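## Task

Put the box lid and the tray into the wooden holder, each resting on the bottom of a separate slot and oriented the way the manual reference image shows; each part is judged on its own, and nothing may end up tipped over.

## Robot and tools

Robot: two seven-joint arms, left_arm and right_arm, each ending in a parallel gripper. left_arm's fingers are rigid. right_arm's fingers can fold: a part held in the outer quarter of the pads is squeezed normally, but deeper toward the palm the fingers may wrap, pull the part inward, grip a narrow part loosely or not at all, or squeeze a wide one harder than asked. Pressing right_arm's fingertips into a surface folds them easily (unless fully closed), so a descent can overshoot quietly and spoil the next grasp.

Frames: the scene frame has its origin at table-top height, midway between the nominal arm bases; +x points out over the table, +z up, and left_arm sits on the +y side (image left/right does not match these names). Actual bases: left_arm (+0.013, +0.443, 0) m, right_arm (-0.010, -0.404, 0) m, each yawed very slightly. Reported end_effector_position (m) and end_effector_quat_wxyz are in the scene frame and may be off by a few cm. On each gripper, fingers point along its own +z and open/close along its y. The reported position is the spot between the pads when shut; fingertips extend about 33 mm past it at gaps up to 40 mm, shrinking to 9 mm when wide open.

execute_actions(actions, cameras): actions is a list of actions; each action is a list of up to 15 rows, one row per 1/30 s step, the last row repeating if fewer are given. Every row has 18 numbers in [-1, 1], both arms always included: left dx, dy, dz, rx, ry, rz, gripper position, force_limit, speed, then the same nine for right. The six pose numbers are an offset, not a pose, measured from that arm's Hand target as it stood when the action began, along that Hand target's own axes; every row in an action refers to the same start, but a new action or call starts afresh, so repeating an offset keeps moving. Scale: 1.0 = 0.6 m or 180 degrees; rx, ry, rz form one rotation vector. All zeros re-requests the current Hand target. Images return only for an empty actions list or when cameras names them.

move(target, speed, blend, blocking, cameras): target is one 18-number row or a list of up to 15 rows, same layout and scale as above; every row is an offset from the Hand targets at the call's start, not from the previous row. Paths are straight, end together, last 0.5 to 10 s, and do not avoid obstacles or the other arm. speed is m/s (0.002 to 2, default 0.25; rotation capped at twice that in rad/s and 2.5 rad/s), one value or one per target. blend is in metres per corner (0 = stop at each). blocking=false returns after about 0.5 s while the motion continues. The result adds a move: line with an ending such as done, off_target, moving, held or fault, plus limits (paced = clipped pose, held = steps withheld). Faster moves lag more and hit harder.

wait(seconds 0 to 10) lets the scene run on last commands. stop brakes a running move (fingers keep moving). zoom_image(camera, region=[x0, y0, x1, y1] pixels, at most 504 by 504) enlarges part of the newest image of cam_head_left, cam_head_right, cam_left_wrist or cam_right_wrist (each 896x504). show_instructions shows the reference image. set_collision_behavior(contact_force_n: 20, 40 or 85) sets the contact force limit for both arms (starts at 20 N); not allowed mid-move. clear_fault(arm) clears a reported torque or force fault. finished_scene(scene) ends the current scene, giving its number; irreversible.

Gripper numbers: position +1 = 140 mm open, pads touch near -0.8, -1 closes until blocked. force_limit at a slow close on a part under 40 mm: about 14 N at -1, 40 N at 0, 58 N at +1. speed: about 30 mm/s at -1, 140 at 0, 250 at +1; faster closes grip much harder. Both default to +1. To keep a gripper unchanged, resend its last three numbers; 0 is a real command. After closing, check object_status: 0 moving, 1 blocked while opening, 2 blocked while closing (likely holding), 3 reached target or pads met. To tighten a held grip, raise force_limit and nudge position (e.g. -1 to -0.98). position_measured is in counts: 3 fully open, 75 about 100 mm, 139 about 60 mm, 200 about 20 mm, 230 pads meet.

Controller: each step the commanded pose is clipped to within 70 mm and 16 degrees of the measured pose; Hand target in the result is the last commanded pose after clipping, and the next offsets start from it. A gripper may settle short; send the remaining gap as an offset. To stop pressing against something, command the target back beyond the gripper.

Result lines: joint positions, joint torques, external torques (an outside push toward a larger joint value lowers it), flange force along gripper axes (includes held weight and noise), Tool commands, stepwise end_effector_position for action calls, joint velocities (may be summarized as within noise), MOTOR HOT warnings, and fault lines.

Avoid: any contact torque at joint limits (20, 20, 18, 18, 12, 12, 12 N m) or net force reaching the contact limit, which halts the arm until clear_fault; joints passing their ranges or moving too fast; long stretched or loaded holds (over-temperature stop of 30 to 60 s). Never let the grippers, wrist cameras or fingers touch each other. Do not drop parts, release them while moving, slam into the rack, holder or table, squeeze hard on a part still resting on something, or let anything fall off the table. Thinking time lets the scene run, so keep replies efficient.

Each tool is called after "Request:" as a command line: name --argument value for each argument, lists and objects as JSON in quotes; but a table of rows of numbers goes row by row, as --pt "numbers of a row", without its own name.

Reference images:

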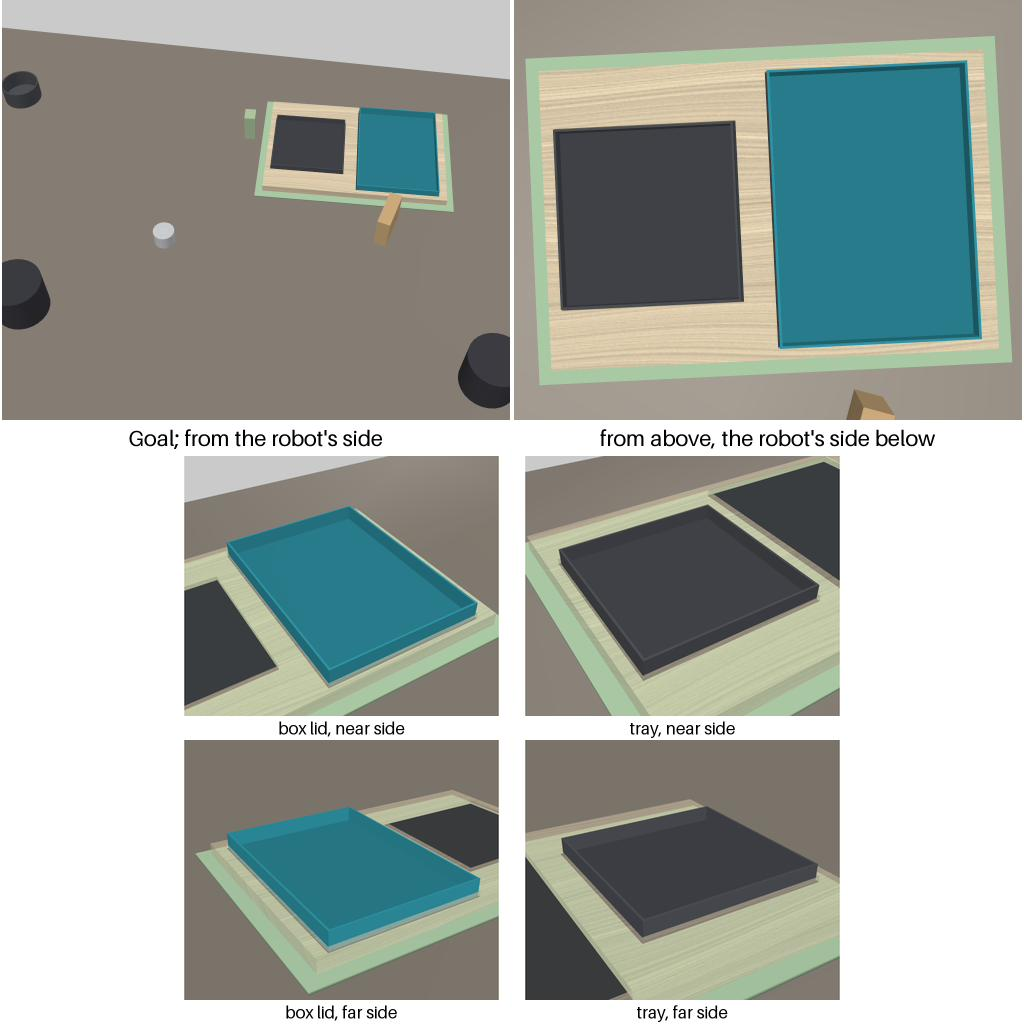

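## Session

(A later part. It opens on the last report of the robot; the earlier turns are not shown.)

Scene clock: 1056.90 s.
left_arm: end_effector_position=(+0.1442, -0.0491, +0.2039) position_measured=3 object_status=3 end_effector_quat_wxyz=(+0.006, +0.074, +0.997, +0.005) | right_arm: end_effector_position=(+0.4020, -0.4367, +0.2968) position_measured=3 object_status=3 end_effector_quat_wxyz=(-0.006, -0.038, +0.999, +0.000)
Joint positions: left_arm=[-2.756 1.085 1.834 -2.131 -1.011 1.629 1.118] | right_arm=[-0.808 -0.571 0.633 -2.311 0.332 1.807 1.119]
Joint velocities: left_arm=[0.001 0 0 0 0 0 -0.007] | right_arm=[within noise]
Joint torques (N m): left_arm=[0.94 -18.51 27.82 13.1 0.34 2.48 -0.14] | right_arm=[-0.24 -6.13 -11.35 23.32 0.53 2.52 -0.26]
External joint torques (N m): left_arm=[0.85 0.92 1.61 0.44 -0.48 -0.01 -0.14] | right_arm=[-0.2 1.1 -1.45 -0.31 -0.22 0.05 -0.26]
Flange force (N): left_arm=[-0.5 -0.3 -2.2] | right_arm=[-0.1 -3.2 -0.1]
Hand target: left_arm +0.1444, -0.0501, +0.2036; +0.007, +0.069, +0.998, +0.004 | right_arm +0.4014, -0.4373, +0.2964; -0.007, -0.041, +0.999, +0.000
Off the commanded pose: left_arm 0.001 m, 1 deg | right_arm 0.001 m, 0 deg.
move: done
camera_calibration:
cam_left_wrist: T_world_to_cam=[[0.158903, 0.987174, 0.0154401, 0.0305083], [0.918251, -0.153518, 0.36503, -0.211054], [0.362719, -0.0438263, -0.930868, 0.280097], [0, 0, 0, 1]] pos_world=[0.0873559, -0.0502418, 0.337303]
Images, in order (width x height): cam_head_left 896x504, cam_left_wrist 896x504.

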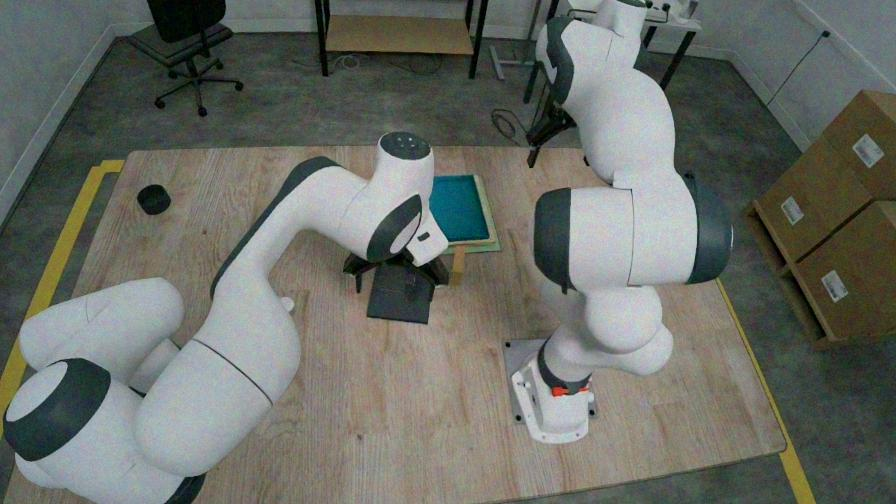

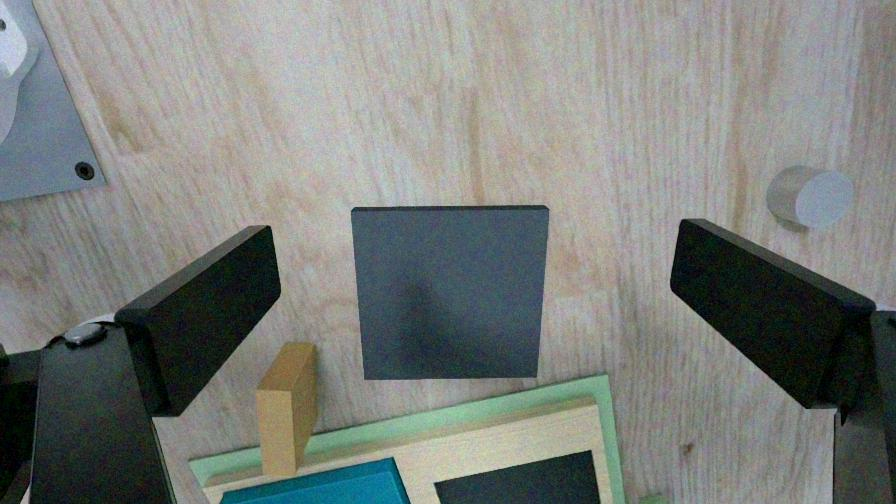

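Request:
move --pt "0 0 0 0 0 0 1 0 0 0.2963 0.4162 0.244 0 0 -0.4306 0.5 0.3 0" --speed 0.25 --cameras '["cam_right_wrist","cam_head_left"]'

Scene clock: 1083.40 s.
left_arm: end_effector_position=(+0.1442, -0.0491, +0.2039) position_measured=3 object_status=3 end_effector_quat_wxyz=(+0.006, +0.073, +0.997, +0.005) | right_arm: end_effector_position=(+0.2109, -0.2208, +0.1624) position_measured=66 object_status=3 end_effector_quat_wxyz=(-0.013, -0.610, +0.793, +0.004)
Joint positions: left_arm=[-2.756 1.085 1.834 -2.131 -1.011 1.629 1.115] | right_arm=[0.19 -0.881 0.547 -2.882 0.464 2.006 0.564]
Joint torques (N m): left_arm=[0.64 -19.26 27.71 13.06 0.6 2.48 -0.33] | right_arm=[-0.93 -0.11 -9.98 22.12 0.68 2.4 0.15]
External joint torques (N m): left_arm=[0.56 0.16 1.53 0.41 -0.21 -0.01 -0.34] | right_arm=[-0.94 0.62 -1.37 -0.26 0.01 -0.08 0.15]
Flange force (N): left_arm=[-0.1 -0.2 -2.9] | right_arm=[1.1 -4.1 -0.9]
Hand target: left_arm +0.1444, -0.0501, +0.2036; +0.007, +0.069, +0.998, +0.004 | right_arm +0.2111, -0.2213, +0.1630; -0.013, -0.608, +0.794, +0.004 (not the last commanded pose)
Off the commanded pose: left_arm 0.001 m, 0 deg | right_arm 0.022 m, 7 deg.
move: held (right_arm; a check stopped the path); limits=held
pose unreachable (right arm): on one or more control steps of this call, first in action 0 (counted from 0), this arm could not follow its commanded pose, so it was not sent that pose on those steps. It may still have moved: this result reports where it is.
cause: moving toward the commanded pose would bring a part of the arm too close to another arm (a part of this arm just beyond joint 5 (forearm roll) and a part of the left arm just beyond its joint 7 (wrist roll), along the way the arms are being sent, or toward where that arm still pushes).
camera_calibration:
cam_right_wrist: T_world_to_cam=[[-0.965781, 0.254638, 0.0492521, 0.25563], [0.257383, 0.917606, 0.302908, 0.106683], [0.0319378, 0.30522, -0.951746, 0.35806], [0, 0, 0, 1]] pos_world=[0.207989, -0.272273, 0.295877]
Images, in order (width x height): cam_head_left 896x504, cam_right_wrist 896x504.

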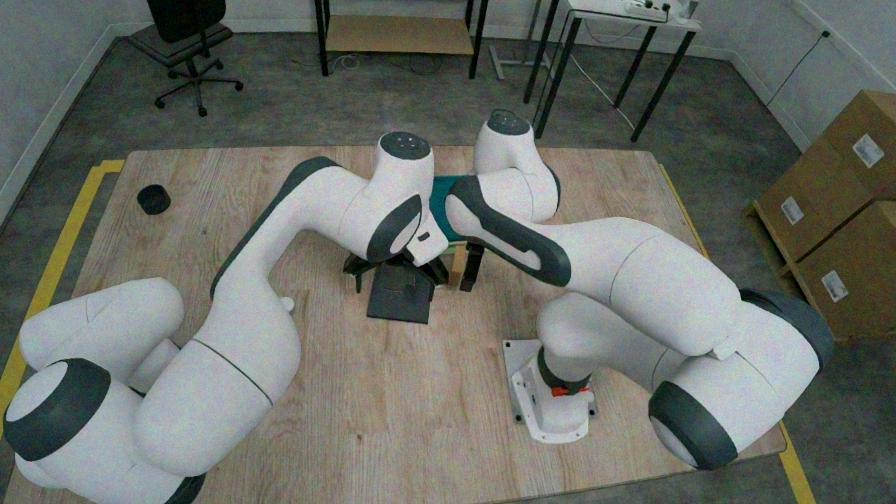

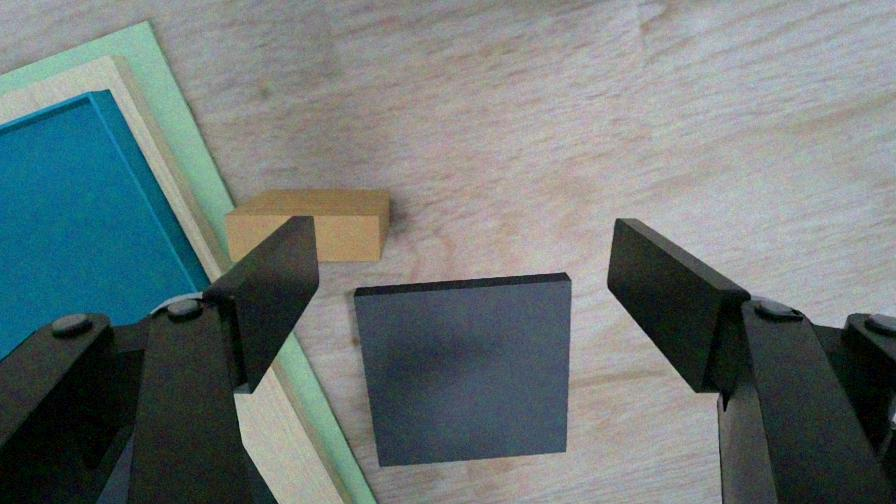

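Request:
move --pt "-0.159 0.1688 0.1727 0 0 0 -1 0 1 0 0 0 0 0 -0.0222 0.1 0.3 0" --pt "-0.159 0.1688 0.1727 0 0 0 -1 0 1 -0.02 0 0.238 0 0 -0.0222 0.1 0.3 0" --pt "-0.159 0.1688 0.1727 0 0 0 -1 0 1 -0.072 0 0.238 0 0 -0.0222 0.1 0.3 0" --speed '[0.2,0.12,0.06]' --cameras '["cam_left_wrist","cam_right_wrist","cam_head_left"]'

Scene clock: 1103.10 s.
left_arm: end_effector_position=(+0.2537, +0.0382, +0.1026) position_measured=235 object_status=3 end_effector_quat_wxyz=(+0.007, +0.067, +0.998, +0.006) | right_arm: end_effector_position=(+0.2188, -0.1815, +0.0208) position_measured=117 object_status=3 end_effector_quat_wxyz=(-0.013, -0.639, +0.769, +0.003)
Joint positions: left_arm=[-2.582 1.058 1.678 -2.367 -1.113 1.871 1.423] | right_arm=[0.065 -0.318 0.881 -2.929 0.546 2.634 0.574]
Joint velocities: left_arm=[within noise] | right_arm=[0 0.001 0.001 0 -0.001 0 0.006]
Joint torques (N m): left_arm=[0.8 -16.59 25.95 10.98 0.33 2.54 0.15] | right_arm=[-1.35 -4.87 -5.67 15.62 0.66 3.32 0.35]
External joint torques (N m): left_arm=[0.66 0.17 1.47 -0.28 -0.47 0.06 0.15] | right_arm=[-1.34 3.48 -0.75 -0.71 0.32 0.84 0.35]
Flange force (N): left_arm=[-0.2 2.1 -1.8] | right_arm=[-8.1 -11.2 22.8]
Hand target: left_arm +0.2542, +0.0378, +0.1021; +0.007, +0.069, +0.998, +0.004 | right_arm +0.2187, -0.1811, +0.0196; -0.013, -0.636, +0.772, +0.004
Off the commanded pose: left_arm 0.001 m, 0 deg | right_arm 0.001 m, 0 deg.
move: done
camera_calibration:
cam_left_wrist: T_world_to_cam=[[0.145644, 0.989175, 0.0179267, -0.0685179], [0.91946, -0.142023, 0.366636, -0.262184], [0.365213, -0.0369153, -0.930192, 0.148944], [0, 0, 0, 1]] pos_world=[0.196651, 0.0360382, 0.235901]
cam_right_wrist: T_world_to_cam=[[-0.982055, 0.18201, 0.0493938, 0.250728], [0.188379, 0.934232, 0.302859, 0.129574], [0.00897783, 0.306729, -0.951755, 0.216342], [0, 0, 0, 1]] pos_world=[0.219877, -0.233045, 0.154277]
Images, in order (width x height): cam_head_left 896x504, cam_left_wrist 896x504, cam_right_wrist 896x504.

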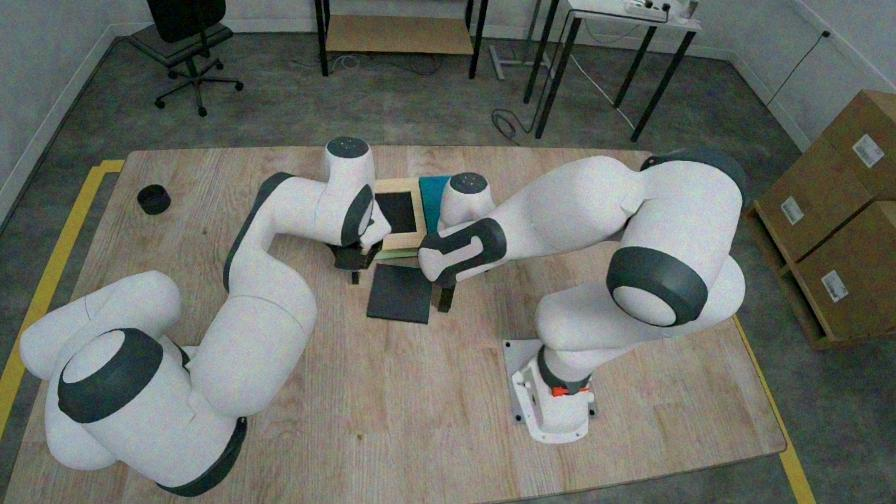

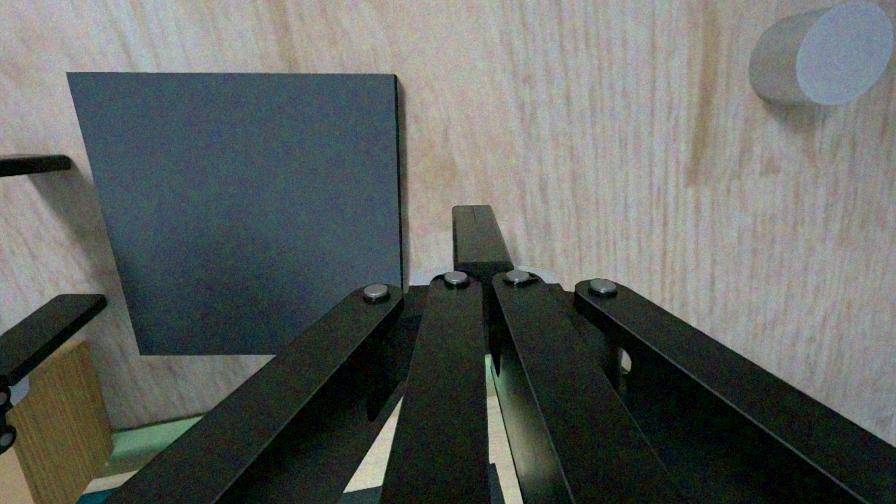

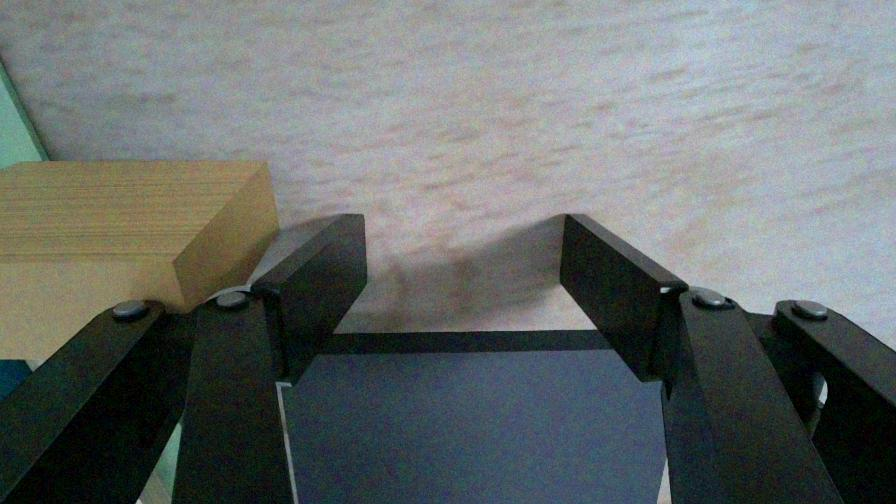

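Request:
move --pt "0 0 0 0 0 0 -1 0 1 0 0 -0.025 0 0 0 0.1 0.3 0" --pt "0 -0.03 0.1083 0 0 0 -1 0 1 -0.03 0 -0.025 0 0 0 0.1 0.3 0" --speed '[0.08,0.08]' --cameras '["cam_left_wrist","cam_right_wrist"]'

Scene clock: 1112.67 s.
left_arm: end_effector_position=(+0.2510, +0.0216, +0.0370) position_measured=235 object_status=3 end_effector_quat_wxyz=(+0.004, +0.066, +0.998, +0.005) | right_arm: end_effector_position=(+0.2222, -0.1638, +0.0344) position_measured=117 object_status=3 end_effector_quat_wxyz=(-0.013, -0.638, +0.770, +0.004)
Joint positions: left_arm=[-2.498 1.078 1.492 -2.342 -1.238 1.966 1.433] | right_arm=[0.052 -0.341 0.904 -2.881 0.537 2.573 0.606]
Joint velocities: left_arm=[0 -0.002 0 0 -0.001 0.004 0.002] | right_arm=[within noise]
Joint torques (N m): left_arm=[0.91 -19.87 26.54 9.33 0.31 2.74 0.21] | right_arm=[-0.98 -7.17 -6.58 17.15 0.37 2.61 0.41]
External joint torques (N m): left_arm=[0.75 0.06 1.28 0.41 -0.45 0.26 0.21] | right_arm=[-0.92 0.69 -0.9 -0.01 -0.02 0.15 0.41]
Flange force (N): left_arm=[-2.5 -0.1 -1.0] | right_arm=[-2.6 -4.7 4.1]
Hand target: left_arm +0.2526, +0.0205, +0.0369; +0.007, +0.069, +0.998, +0.004 | right_arm +0.2225, -0.1633, +0.0343; -0.013, -0.636, +0.772, +0.004
Off the commanded pose: left_arm 0.002 m, 0 deg | right_arm 0.001 m, 0 deg.
move: done
camera_calibration:
cam_left_wrist: T_world_to_cam=[[0.143723, 0.989479, 0.0165836, -0.0499239], [0.921522, -0.139923, 0.362242, -0.238382], [0.360752, -0.0367804, -0.931936, 0.0895207], [0, 0, 0, 1]] pos_world=[0.194555, 0.019336, 0.170608]
cam_right_wrist: T_world_to_cam=[[-0.981561, 0.184316, 0.0506536, 0.250374], [0.190958, 0.933671, 0.302974, 0.107683], [0.00854916, 0.30706, -0.951652, 0.223912], [0, 0, 0, 1]] pos_world=[0.22328, -0.215442, 0.167779]
Images, in order (width x height): cam_left_wrist 896x504, cam_right_wrist 896x504.

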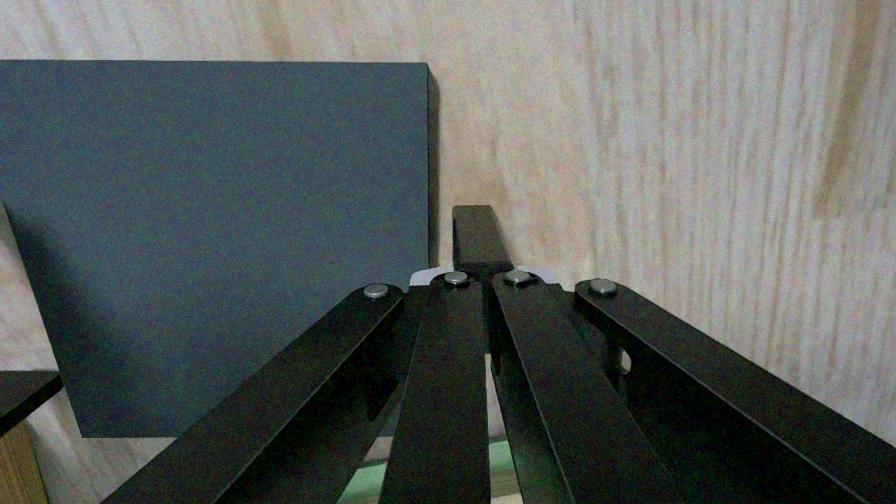

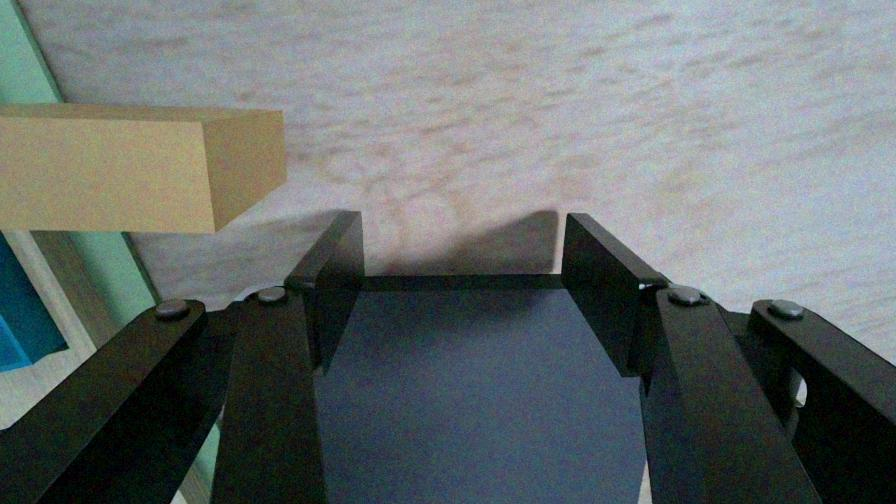

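Request:
move --target '[0,-0.033,0,0,0,0,-1,0,1,0,0,0,0,0,0,0.1,0.3,0]' --speed 0.05 --cameras '["cam_left_wrist","cam_right_wrist"]'

Scene clock: 1117.30 s.
left_arm: end_effector_position=(+0.2525, +0.0078, +0.0372) position_measured=235 object_status=3 end_effector_quat_wxyz=(+0.006, +0.071, +0.997, +0.008) | right_arm: end_effector_position=(+0.2221, -0.1654, +0.0338) position_measured=117 object_status=3 end_effector_quat_wxyz=(-0.015, -0.636, +0.771, +0.004)
Joint positions: left_arm=[-2.474 1.085 1.477 -2.297 -1.23 1.96 1.416] | right_arm=[0.049 -0.341 0.905 -2.882 0.537 2.572 0.607]
Joint velocities: left_arm=[0 0 0.001 0 0 0 -0.005] | right_arm=[within noise]
Joint torques (N m): left_arm=[-0.82 -21.32 25.24 13.77 -1.92 3.26 -0.4] | right_arm=[0.1 -6.37 -6.03 18.42 0.92 3.05 0.27]
External joint torques (N m): left_arm=[-0.94 -0.26 -0.51 4.77 -2.69 0.79 -0.4] | right_arm=[0.13 1.47 -0.4 1.36 0.53 0.6 0.26]
Flange force (N): left_arm=[-5.4 -12.1 5.9] | right_arm=[-5.7 -3.7 7.0]
Hand target: left_arm +0.2499, +0.0009, +0.0368; +0.007, +0.069, +0.998, +0.004 | right_arm +0.2225, -0.1633, +0.0343; -0.013, -0.636, +0.772, +0.004
Off the commanded pose: left_arm 0.007 m, 0 deg | right_arm 0.002 m, 0 deg.
move: off_target (left_arm)
camera_calibration:
cam_left_wrist: T_world_to_cam=[[0.152512, 0.98807, 0.0213865, -0.0388522], [0.919037, -0.149749, 0.364619, -0.241111], [0.363472, -0.0359539, -0.930911, 0.0879349], [0, 0, 0, 1]] pos_world=[0.195554, 0.00544414, 0.170604]
cam_right_wrist: T_world_to_cam=[[-0.980779, 0.188075, 0.0519725, 0.250964], [0.194955, 0.933469, 0.301044, 0.108451], [0.00810419, 0.30539, -0.952193, 0.223663], [0, 0, 0, 1]] pos_world=[0.223184, -0.21674, 0.167278]
Images, in order (width x height): cam_left_wrist 896x504, cam_right_wrist 896x504.

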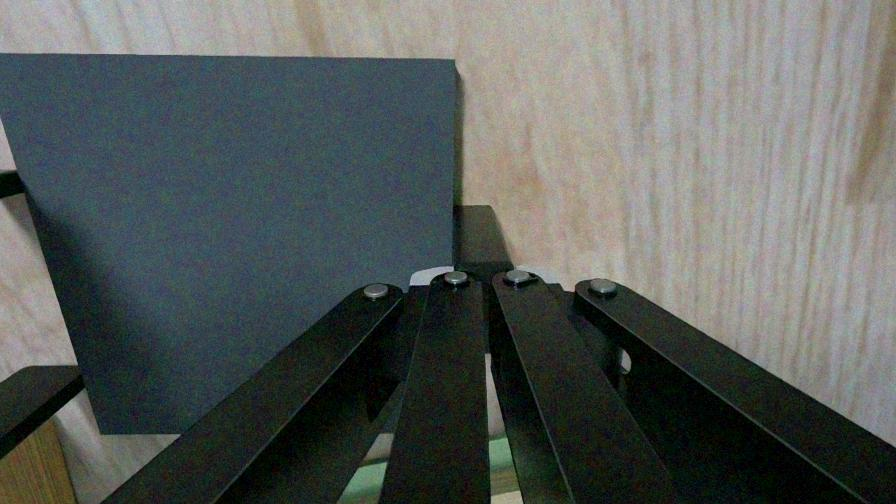

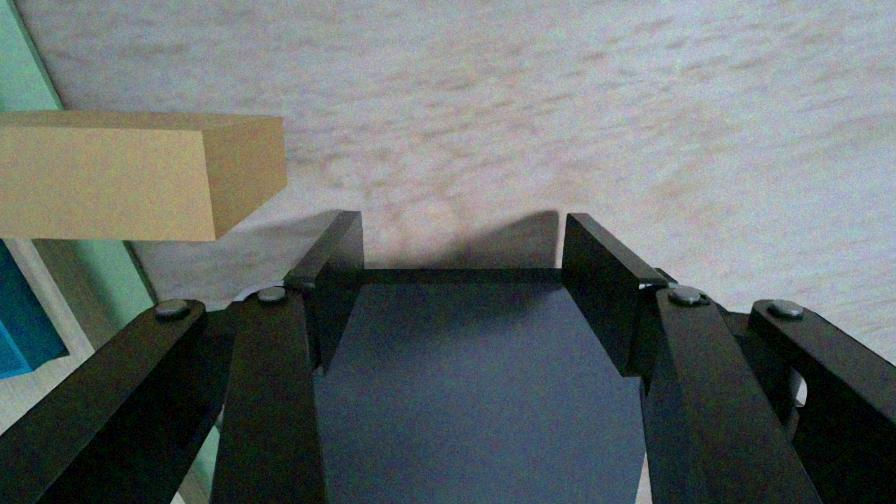

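Request:
move --pt "0 -0.0007 -0.0795 0.0444 0 0 -1 0 1 0 0 0 0 0 0 0.1 0.3 0" --pt "0 -0.0283 -0.1457 0.1 0 0 -1 0 1 0 0 0 0 0 0 0.1 0.3 0" --pt "0 -0.081 -0.1902 0.1556 0 0 -1 0 1 0 0 0 0 0 0 0.1 0.3 0" --pt "0 -0.1323 -0.2062 0.2 0 0 -1 0 1 0 0 0 0 0 0 0.1 0.3 0" --pt "0 -0.1698 -0.2075 0.2333 0 0 -1 0 1 0 0 0 0 0 0 0.1 0.3 0" --speed 0.07 --blend '[0.01,0.01,0.01,0.005,0]' --cameras '["cam_left_wrist","cam_right_wrist","cam_head_left"]'

Scene clock: 1128.90 s.
left_arm: end_effector_position=(+0.2503, -0.0205, +0.1390) position_measured=235 object_status=3 end_effector_quat_wxyz=(-0.010, +0.054, +0.979, -0.197) | right_arm: end_effector_position=(+0.2188, -0.1737, +0.0301) position_measured=117 object_status=3 end_effector_quat_wxyz=(-0.022, -0.629, +0.777, +0.004)
Joint positions: left_arm=[-2.675 0.896 1.786 -2.493 -1.416 2.005 1.603] | right_arm=[0.042 -0.342 0.905 -2.893 0.537 2.566 0.615]
Joint torques (N m): left_arm=[-0.29 -11.31 20.49 16.9 -1.48 2.77 -0.22] | right_arm=[4.47 -7.46 -4.79 24.25 1.26 3.67 -0.19]
External joint torques (N m): left_arm=[-0.38 -0.14 -0.05 2.26 -1.66 0.52 -0.18] | right_arm=[4.58 0.26 0.85 7.42 0.87 1.26 -0.19]
External joint torques when the fault began: left_arm=[-3.09 -1.42 -5.11 5.39 -4.62 0.75 -0.12]
Flange force (N): left_arm=[-2.3 -4.5 4.9] | right_arm=[-9.7 6.3 -6.0]
Flange force when the fault began (N): left_arm=[-5.5 -12.2 26.4]
Hand target: left_arm +0.2503, -0.0205, +0.1390; -0.010, +0.054, +0.979, -0.197 (not the last commanded pose) | right_arm +0.2225, -0.1633, +0.0343; -0.013, -0.636, +0.772, +0.004
Tool commands: left_gripper/position=-1.0 left_gripper/force_limit=+0.003922 left_gripper/speed=+1.0 right_gripper/position=+0.1 right_gripper/force_limit=+0.3 right_gripper/speed=+0.0
Off the commanded pose: left_arm 0.085 m, 19 deg | right_arm 0.012 m, 1 deg.
FORCE FAULT: contact force on the left arm reached its limit, and that arm stopped. The contact can be on any part of that arm, not only on its tool. That arm's remaining commands of this call were not run. That arm is still stopped at the end of this call. While its stop runs, that arm takes no new command, but execute_actions still moves its gripper.
CLEAR FAULT: the left arm stays stopped (Reflex) until you call clear_fault(arm="left_arm").
move: fault (left_arm), off_target (right_arm); path passed 2 of 5 targets
camera_calibration:
cam_left_wrist: T_world_to_cam=[[0.113591, 0.917301, -0.381649, 0.0515461], [0.94217, 0.0224523, 0.334384, -0.278543], [0.315299, -0.397561, -0.861703, 0.177561], [0, 0, 0, 1]] pos_world=[0.200594, 0.0295621, 0.265818]
cam_right_wrist: T_world_to_cam=[[-0.976469, 0.206915, 0.0607855, 0.251509], [0.215637, 0.932761, 0.28889, 0.113638], [0.00307736, 0.2952, -0.955431, 0.222194], [0, 0, 0, 1]] pos_world=[0.220402, -0.22363, 0.164174]
Images, in order (width x height): cam_head_left 896x504, cam_left_wrist 896x504, cam_right_wrist 896x504.

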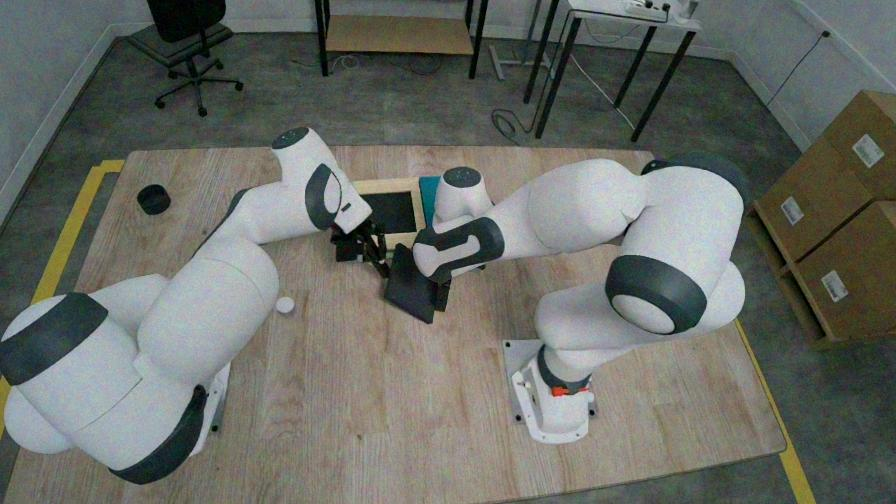

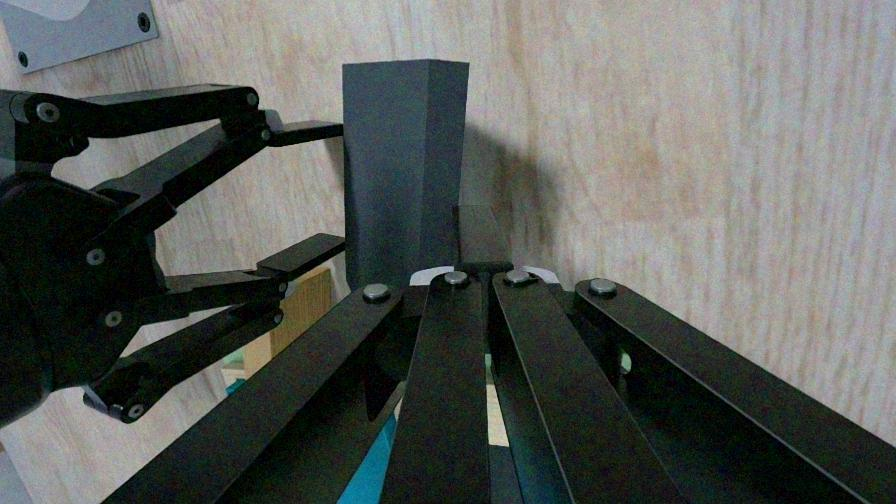

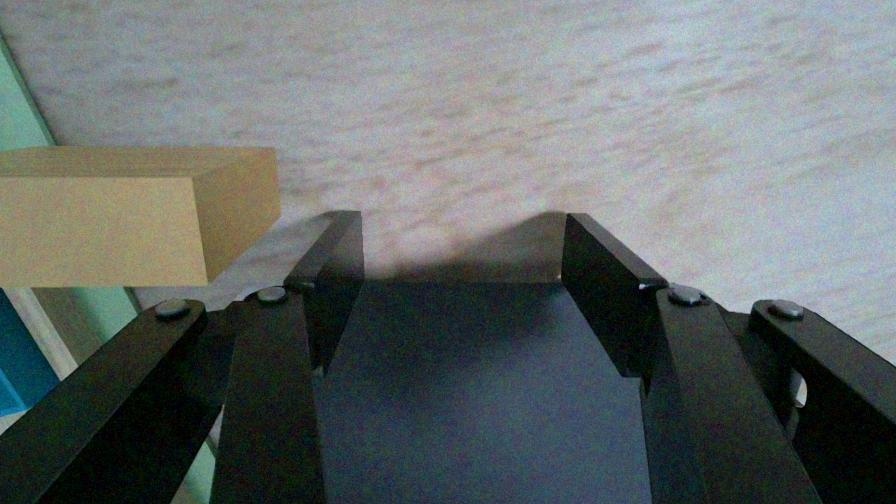

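Request:
set_collision_behavior --contact_force_n 85

Request:
clear_fault --arm "left_arm"

Request:
move --pt "0 -0.0619 -0.0175 0.0278 0 0 -1 0 1 0 0 0 0 0 0 0.1 0.3 0" --pt "0 -0.1207 -0.0158 0.0611 0 0 -1 0 1 0 0 0 0 0 0 0.1 0.3 0" --speed 0.06 --blend '[0.008,0]' --cameras '["cam_left_wrist","cam_right_wrist","cam_head_left"]'

Not set: an arm is in a fault stop. Call clear_fault with that arm's name first.

Scene clock: 1141.23 s.
left_arm: end_effector_position=(+0.2503, -0.0204, +0.1390) position_measured=235 object_status=3 end_effector_quat_wxyz=(-0.010, +0.054, +0.979, -0.197) | right_arm: end_effector_position=(+0.2188, -0.1737, +0.0302) position_measured=117 object_status=3 end_effector_quat_wxyz=(-0.022, -0.629, +0.777, +0.004)
Joint positions: left_arm=[-2.675 0.896 1.786 -2.493 -1.415 2.005 1.603] | right_arm=[0.042 -0.342 0.905 -2.893 0.537 2.566 0.616]
Joint torques (N m): left_arm=[-0.28 -11.26 20.53 16.9 -1.5 2.73 -0.23] | right_arm=[4.33 -7.44 -4.69 24.32 1.28 3.64 -0.26]
External joint torques (N m): left_arm=[-0.36 -0.08 -0.03 2.29 -1.68 0.49 -0.19] | right_arm=[4.42 0.3 0.94 7.4 0.89 1.22 -0.26]
Flange force (N): left_arm=[-2.3 -4.6 4.9] | right_arm=[-10.0 5.7 -5.6]
Hand target: left_arm +0.2503, -0.0204, +0.1390; -0.010, +0.054, +0.979, -0.197 (not the last commanded pose) | right_arm +0.2225, -0.1633, +0.0343; -0.013, -0.636, +0.772, +0.004
Tool commands: left_gripper/position=-1.0 left_gripper/force_limit=+0.003922 left_gripper/speed=+1.0 right_gripper/position=+0.1 right_gripper/force_limit=+0.3 right_gripper/speed=+0.0
Off the commanded pose: left_arm 0.085 m, 19 deg | right_arm 0.012 m, 1 deg.
FORCE FAULT, CONTINUED: the left arm's stop, for the force fault that an earlier result reported, is over. The call counts as one of the actions that you can send in this scene. That arm's target is now where it stood when the stop ended, not its last command. That arm accepts commands again.
CLEAR FAULT: your call cleared the left arm's force fault. If the contact force or a joint's load stays at its limit, that arm stops again.

Scene clock: 1143.50 s.
left_arm: end_effector_position=(+0.2413, -0.0848, +0.1783) position_measured=235 object_status=3 end_effector_quat_wxyz=(-0.019, +0.050, +0.955, -0.292) | right_arm: end_effector_position=(+0.2198, -0.1683, +0.0324) position_measured=117 object_status=3 end_effector_quat_wxyz=(-0.019, -0.631, +0.775, +0.004)
Joint positions: left_arm=[-2.681 0.861 1.792 -2.446 -1.587 2.012 1.639] | right_arm=[0.048 -0.342 0.905 -2.886 0.537 2.566 0.618]
Joint velocities: left_arm=[-0.001 0.001 0.001 -0.001 -0.003 -0.002 0.005] | right_arm=[within noise]
Joint torques (N m): left_arm=[1.73 -10.61 19.65 13.82 0 2.45 0.16] | right_arm=[1.49 -7.37 -6.45 19.84 0.67 3.48 -0.27]
External joint torques (N m): left_arm=[1.62 0.69 -0.98 -1.66 0.11 0.53 0.21] | right_arm=[1.52 0.46 -0.83 2.74 0.28 1.03 -0.28]
Flange force (N): left_arm=[-3.7 3.0 5.4] | right_arm=[-1.9 0.1 -0.4]
Hand target: left_arm +0.2433, -0.0832, +0.1757; -0.015, +0.053, +0.956, -0.290 | right_arm +0.2225, -0.1633, +0.0343; -0.013, -0.636, +0.772, +0.004
Off the commanded pose: left_arm 0.004 m, 1 deg | right_arm 0.006 m, 1 deg.
move: off_target (left_arm, right_arm)
camera_calibration:
cam_left_wrist: T_world_to_cam=[[0.0975788, 0.826142, -0.554948, 0.153609], [0.951364, 0.0862877, 0.295738, -0.27164], [0.292207, -0.556815, -0.777542, 0.165718], [0, 0, 0, 1]] pos_world=[0.195016, -0.0111898, 0.294432]
cam_right_wrist: T_world_to_cam=[[-0.977776, 0.201554, 0.0577041, 0.250722], [0.209576, 0.932262, 0.2949, 0.108758], [0.00564309, 0.30044, -0.953784, 0.223025], [0, 0, 0, 1]] pos_world=[0.221098, -0.218931, 0.166178]
Images, in order (width x height): cam_head_left 896x504, cam_left_wrist 896x504, cam_right_wrist 896x504.

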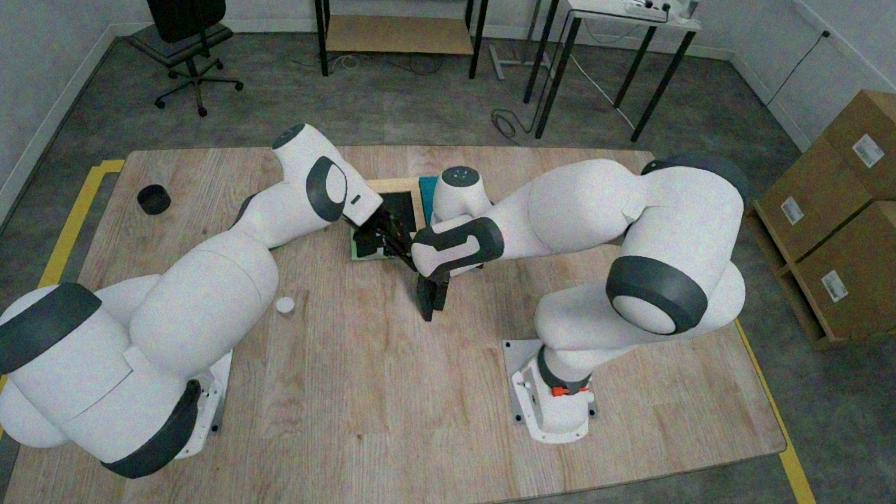

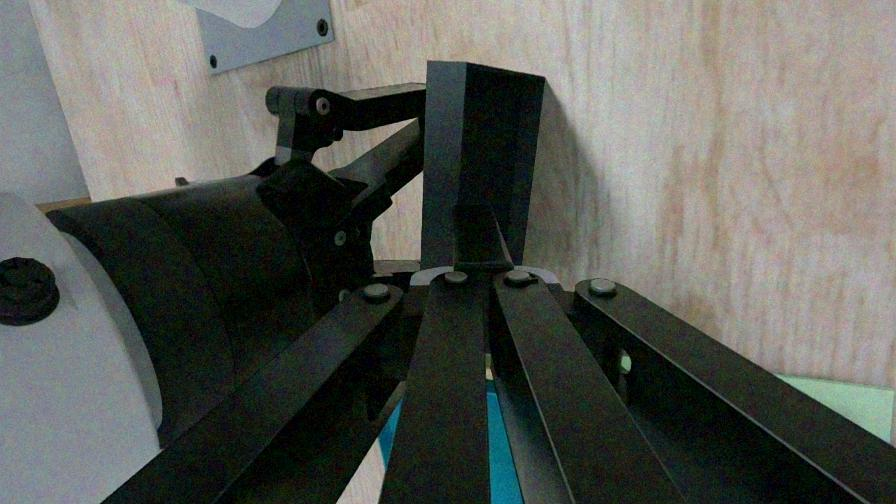

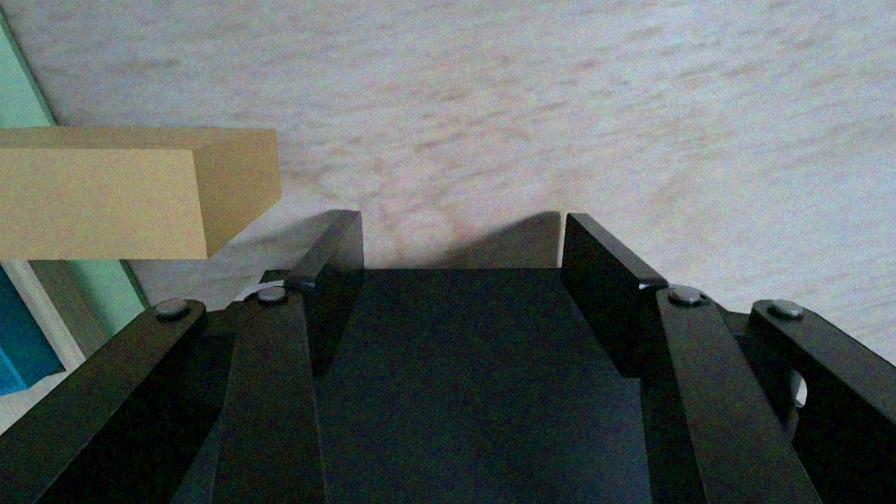

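Request:
move --target '[0,-0.05,0.034,0.033,0,0,-1,0,1,0,0,0,0,0,0,0.1,0.3,0]' --speed 0.05 --cameras '["cam_left_wrist","cam_head_left"]'

Request:
zoom_image --camera "cam_head_left" --region '[380, 230, 460, 330]'

Scene clock: 1151.00 s.
left_arm: end_effector_position=(+0.2411, -0.1103, +0.1690) position_measured=235 object_status=3 end_effector_quat_wxyz=(-0.019, +0.047, +0.943, -0.330) | right_arm: end_effector_position=(+0.2213, -0.1675, +0.0329) position_measured=117 object_status=3 end_effector_quat_wxyz=(-0.016, -0.632, +0.775, +0.004)
Joint positions: left_arm=[-2.634 0.855 1.712 -2.435 -1.728 2.038 1.704] | right_arm=[0.049 -0.342 0.903 -2.886 0.537 2.571 0.616]
Joint velocities: left_arm=[-0.001 0 0.001 -0.001 0 0 0.005] | right_arm=[within noise]
Joint torques (N m): left_arm=[-1.04 -13.62 23.17 20.89 -3.57 1.62 -0.08] | right_arm=[1.51 -6.17 -5.33 20.27 0.73 3.2 -0.1]
External joint torques (N m): left_arm=[-1.08 -0.78 2.18 6.01 -3.38 -0.07 -0.02] | right_arm=[1.61 1.6 0.33 3.29 0.34 0.76 -0.1]
Flange force (N): left_arm=[-3.1 -9.1 4.6] | right_arm=[-9.0 -2.5 5.8]
Hand target: left_arm +0.2393, -0.1192, +0.1754; -0.018, +0.052, +0.939, -0.339 | right_arm +0.2225, -0.1633, +0.0343; -0.013, -0.636, +0.772, +0.004
Off the commanded pose: left_arm 0.011 m, 1 deg | right_arm 0.005 m, 1 deg.
move: off_target (left_arm, right_arm)
camera_calibration:
cam_left_wrist: T_world_to_cam=[[0.0889007, 0.779988, -0.619448, 0.177473], [0.952473, 0.115349, 0.281939, -0.261224], [0.291361, -0.615072, -0.732663, 0.130478], [0, 0, 0, 1]] pos_world=[0.195015, -0.0280417, 0.279181]
Images, in order (width x height): cam_head_left 896x504, cam_left_wrist 896x504.

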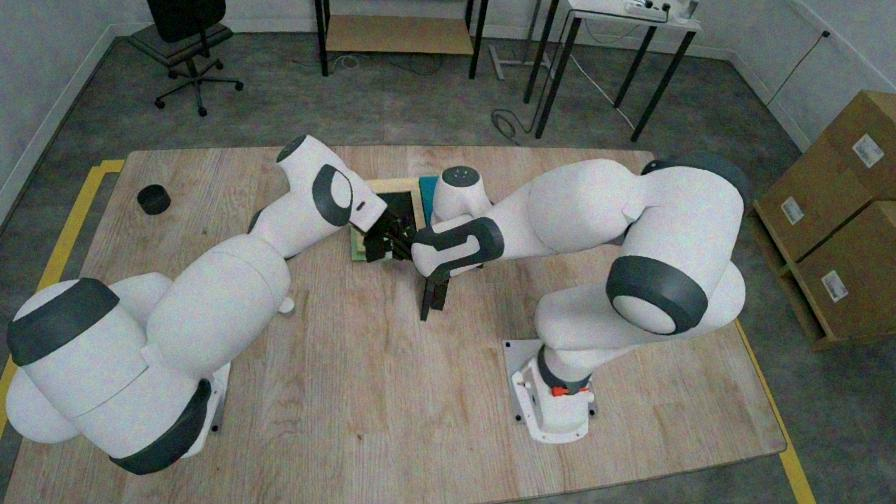

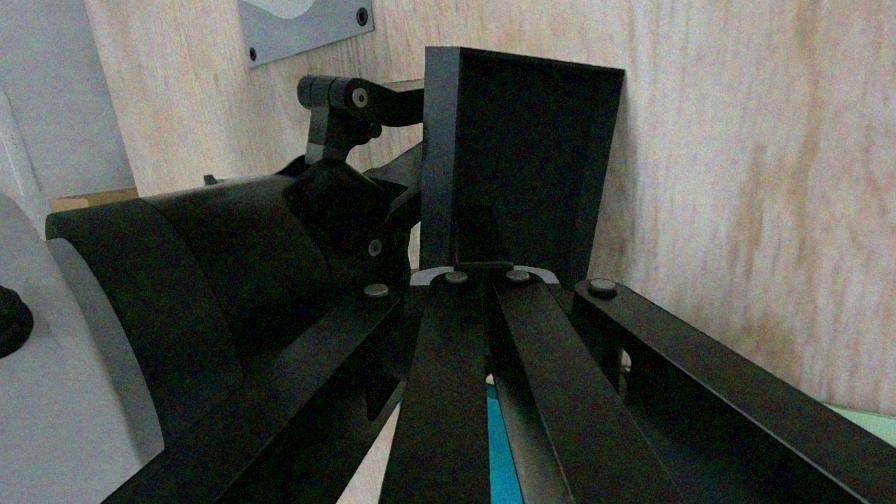

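Scaled by 5.040 from the camera's 896x504 image, which has a finer 1280x720 frame.

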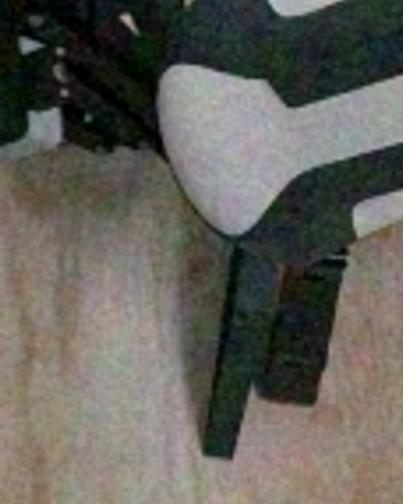

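Request:
move --pt "0 0.1182 -0.0475 0.28 0 0 -1 0 1 0 0 0 0 0 0 0.1 0.3 0" --pt "0 0.1182 -0.0475 0.28 0 0 -0.25 0 0 0 0 0 0 0 0 0.1 0.3 0" --speed 0.15 --cameras '["cam_left_wrist","cam_head_left"]'

Scene clock: 1164.90 s.
left_arm: end_effector_position=(+0.2468, -0.0467, +0.1517) position_measured=160 object_status=0 end_effector_quat_wxyz=(-0.041, +0.037, +0.707, -0.705) | right_arm: end_effector_position=(+0.2226, -0.1645, +0.0344) position_measured=117 object_status=3 end_effector_quat_wxyz=(-0.014, -0.633, +0.774, +0.004)
Joint positions: left_arm=[-1.839 0.751 1.088 -2.761 -2.48 1.118 2.653] | right_arm=[0.051 -0.342 0.903 -2.881 0.537 2.572 0.616]
Joint torques (N m): left_arm=[0.8 -20.78 14.51 6.24 -1.59 -2.72 0.08] | right_arm=[0.2 -6.91 -6.75 17.16 0.38 2.79 -0.13]
External joint torques (N m): left_arm=[0.73 0.49 1.05 0.28 -0.36 -0.41 0.18] | right_arm=[0.24 0.95 -1.11 0.05 -0.01 0.34 -0.14]
Flange force (N): left_arm=[-2.9 1.1 -2.7] | right_arm=[0.9 -1.9 2.5]
Hand target: left_arm +0.2473, -0.0469, +0.1520; -0.038, +0.039, +0.706, -0.706 | right_arm +0.2225, -0.1633, +0.0343; -0.013, -0.636, +0.772, +0.004
Off the commanded pose: left_arm 0.001 m, 1 deg | right_arm 0.001 m, 0 deg.
move: done
camera_calibration:
cam_left_wrist: T_world_to_cam=[[0.00610016, 0.00583517, -0.999964, 0.158533], [0.968176, 0.250162, 0.00736603, -0.225017], [0.250196, -0.968186, -0.00412344, 0.0385213], [0, 0, 0, 1]] pos_world=[0.207251, 0.0926614, 0.160343]
Images, in order (width x height): cam_head_left 896x504, cam_left_wrist 896x504.

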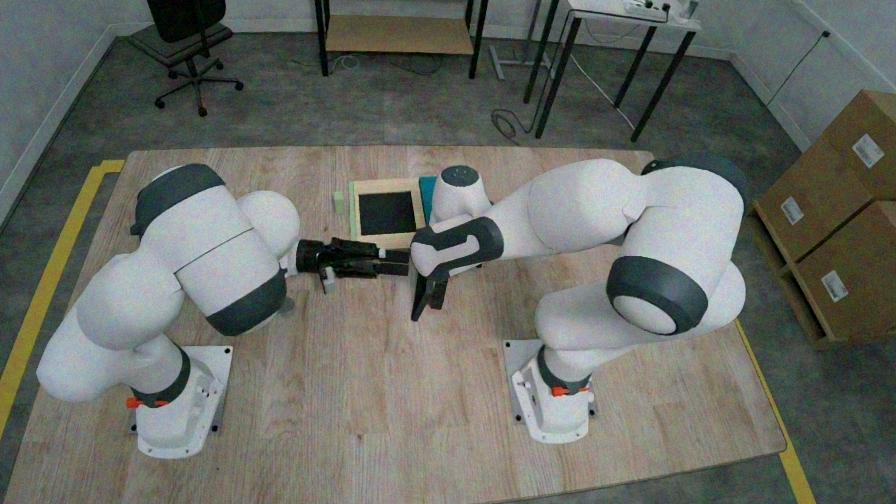

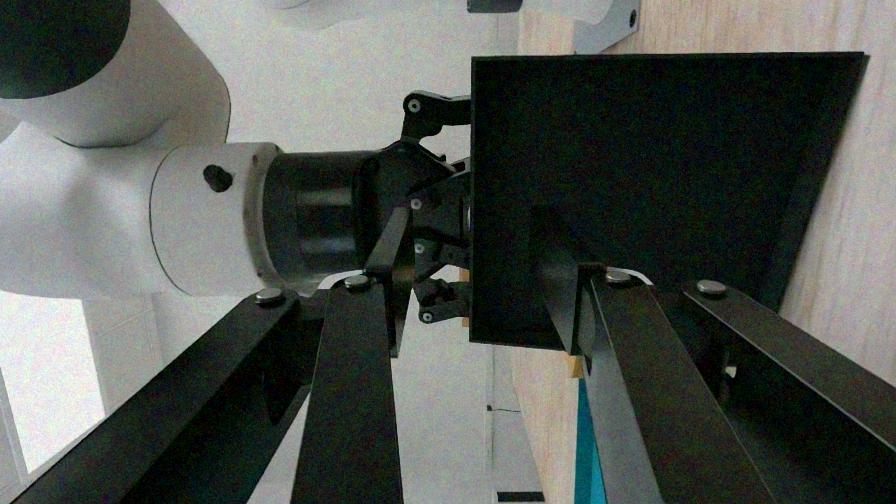

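Request:
move --pt "0 0.0117 0 0 0 0 -0.25 0 0 0 0 0 0 0 0 0.1 0.3 0" --pt "0 0.0117 0.05 0 0 0 -0.25 0 0 0 0 0 0 0 0 0.1 0.3 0" --pt "0 0.0117 0.0917 0 0 0 -0.25 0 0 0 0 0 0 0 0 0.1 0.3 0" --speed '[0.07,0.08,0.04]' --blend '[0.003,0.005,0]' --cameras '["cam_left_wrist"]'

Scene clock: 1176.83 s.
left_arm: end_effector_position=(+0.2396, -0.1000, +0.1462) position_measured=160 object_status=3 end_effector_quat_wxyz=(-0.038, +0.043, +0.704, -0.708) | right_arm: end_effector_position=(+0.2222, -0.1651, +0.0340) position_measured=117 object_status=3 end_effector_quat_wxyz=(-0.014, -0.633, +0.774, +0.004)
Joint positions: left_arm=[-1.86 0.733 0.996 -2.666 -2.583 1.235 2.642] | right_arm=[0.051 -0.342 0.903 -2.882 0.537 2.572 0.616]
Joint velocities: left_arm=[0.002 -0.001 0.001 0.001 -0.001 0.002 -0.006] | right_arm=[within noise]
Joint torques (N m): left_arm=[0.45 -24.28 14.28 8.69 -2.28 -1.07 -0.19] | right_arm=[0.64 -6.67 -5.76 18.18 0.62 2.78 -0.12]
External joint torques (N m): left_arm=[0.24 -0.38 0.67 1.59 -0.96 1.19 -0.09] | right_arm=[0.71 1.15 -0.09 1.07 0.23 0.33 -0.12]
Flange force (N): left_arm=[-2.0 -1.5 6.6] | right_arm=[-3.2 -1.4 3.9]
Hand target: left_arm +0.2413, -0.1016, +0.1451; -0.038, +0.039, +0.706, -0.706 | right_arm +0.2225, -0.1633, +0.0343; -0.013, -0.636, +0.772, +0.004
Off the commanded pose: left_arm 0.003 m, 0 deg | right_arm 0.002 m, 0 deg.
move: done
camera_calibration:
cam_left_wrist: T_world_to_cam=[[0.0185109, -0.00227567, -0.999826, 0.149567], [0.96929, 0.245305, 0.0173872, -0.206962], [0.245223, -0.969443, 0.0067466, -0.0119059], [0, 0, 0, 1]] pos_world=[0.200757, 0.0395672, 0.153219]
Images, in order (width x height): cam_left_wrist 896x504.

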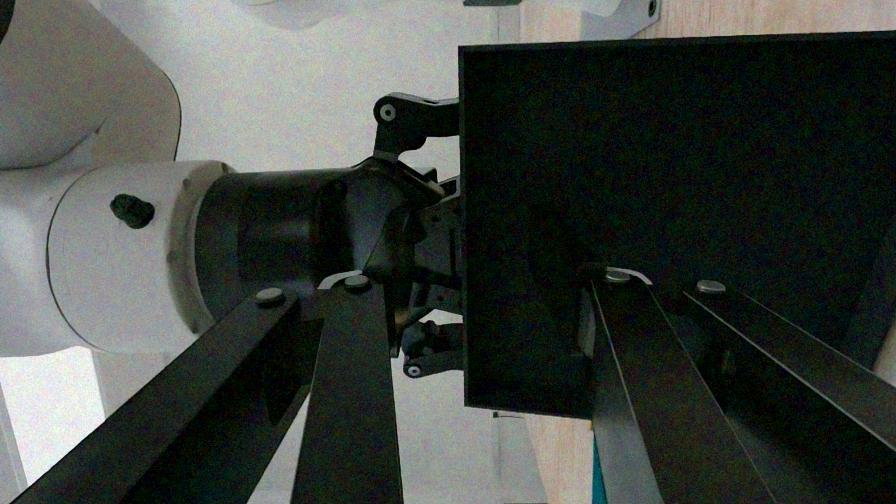

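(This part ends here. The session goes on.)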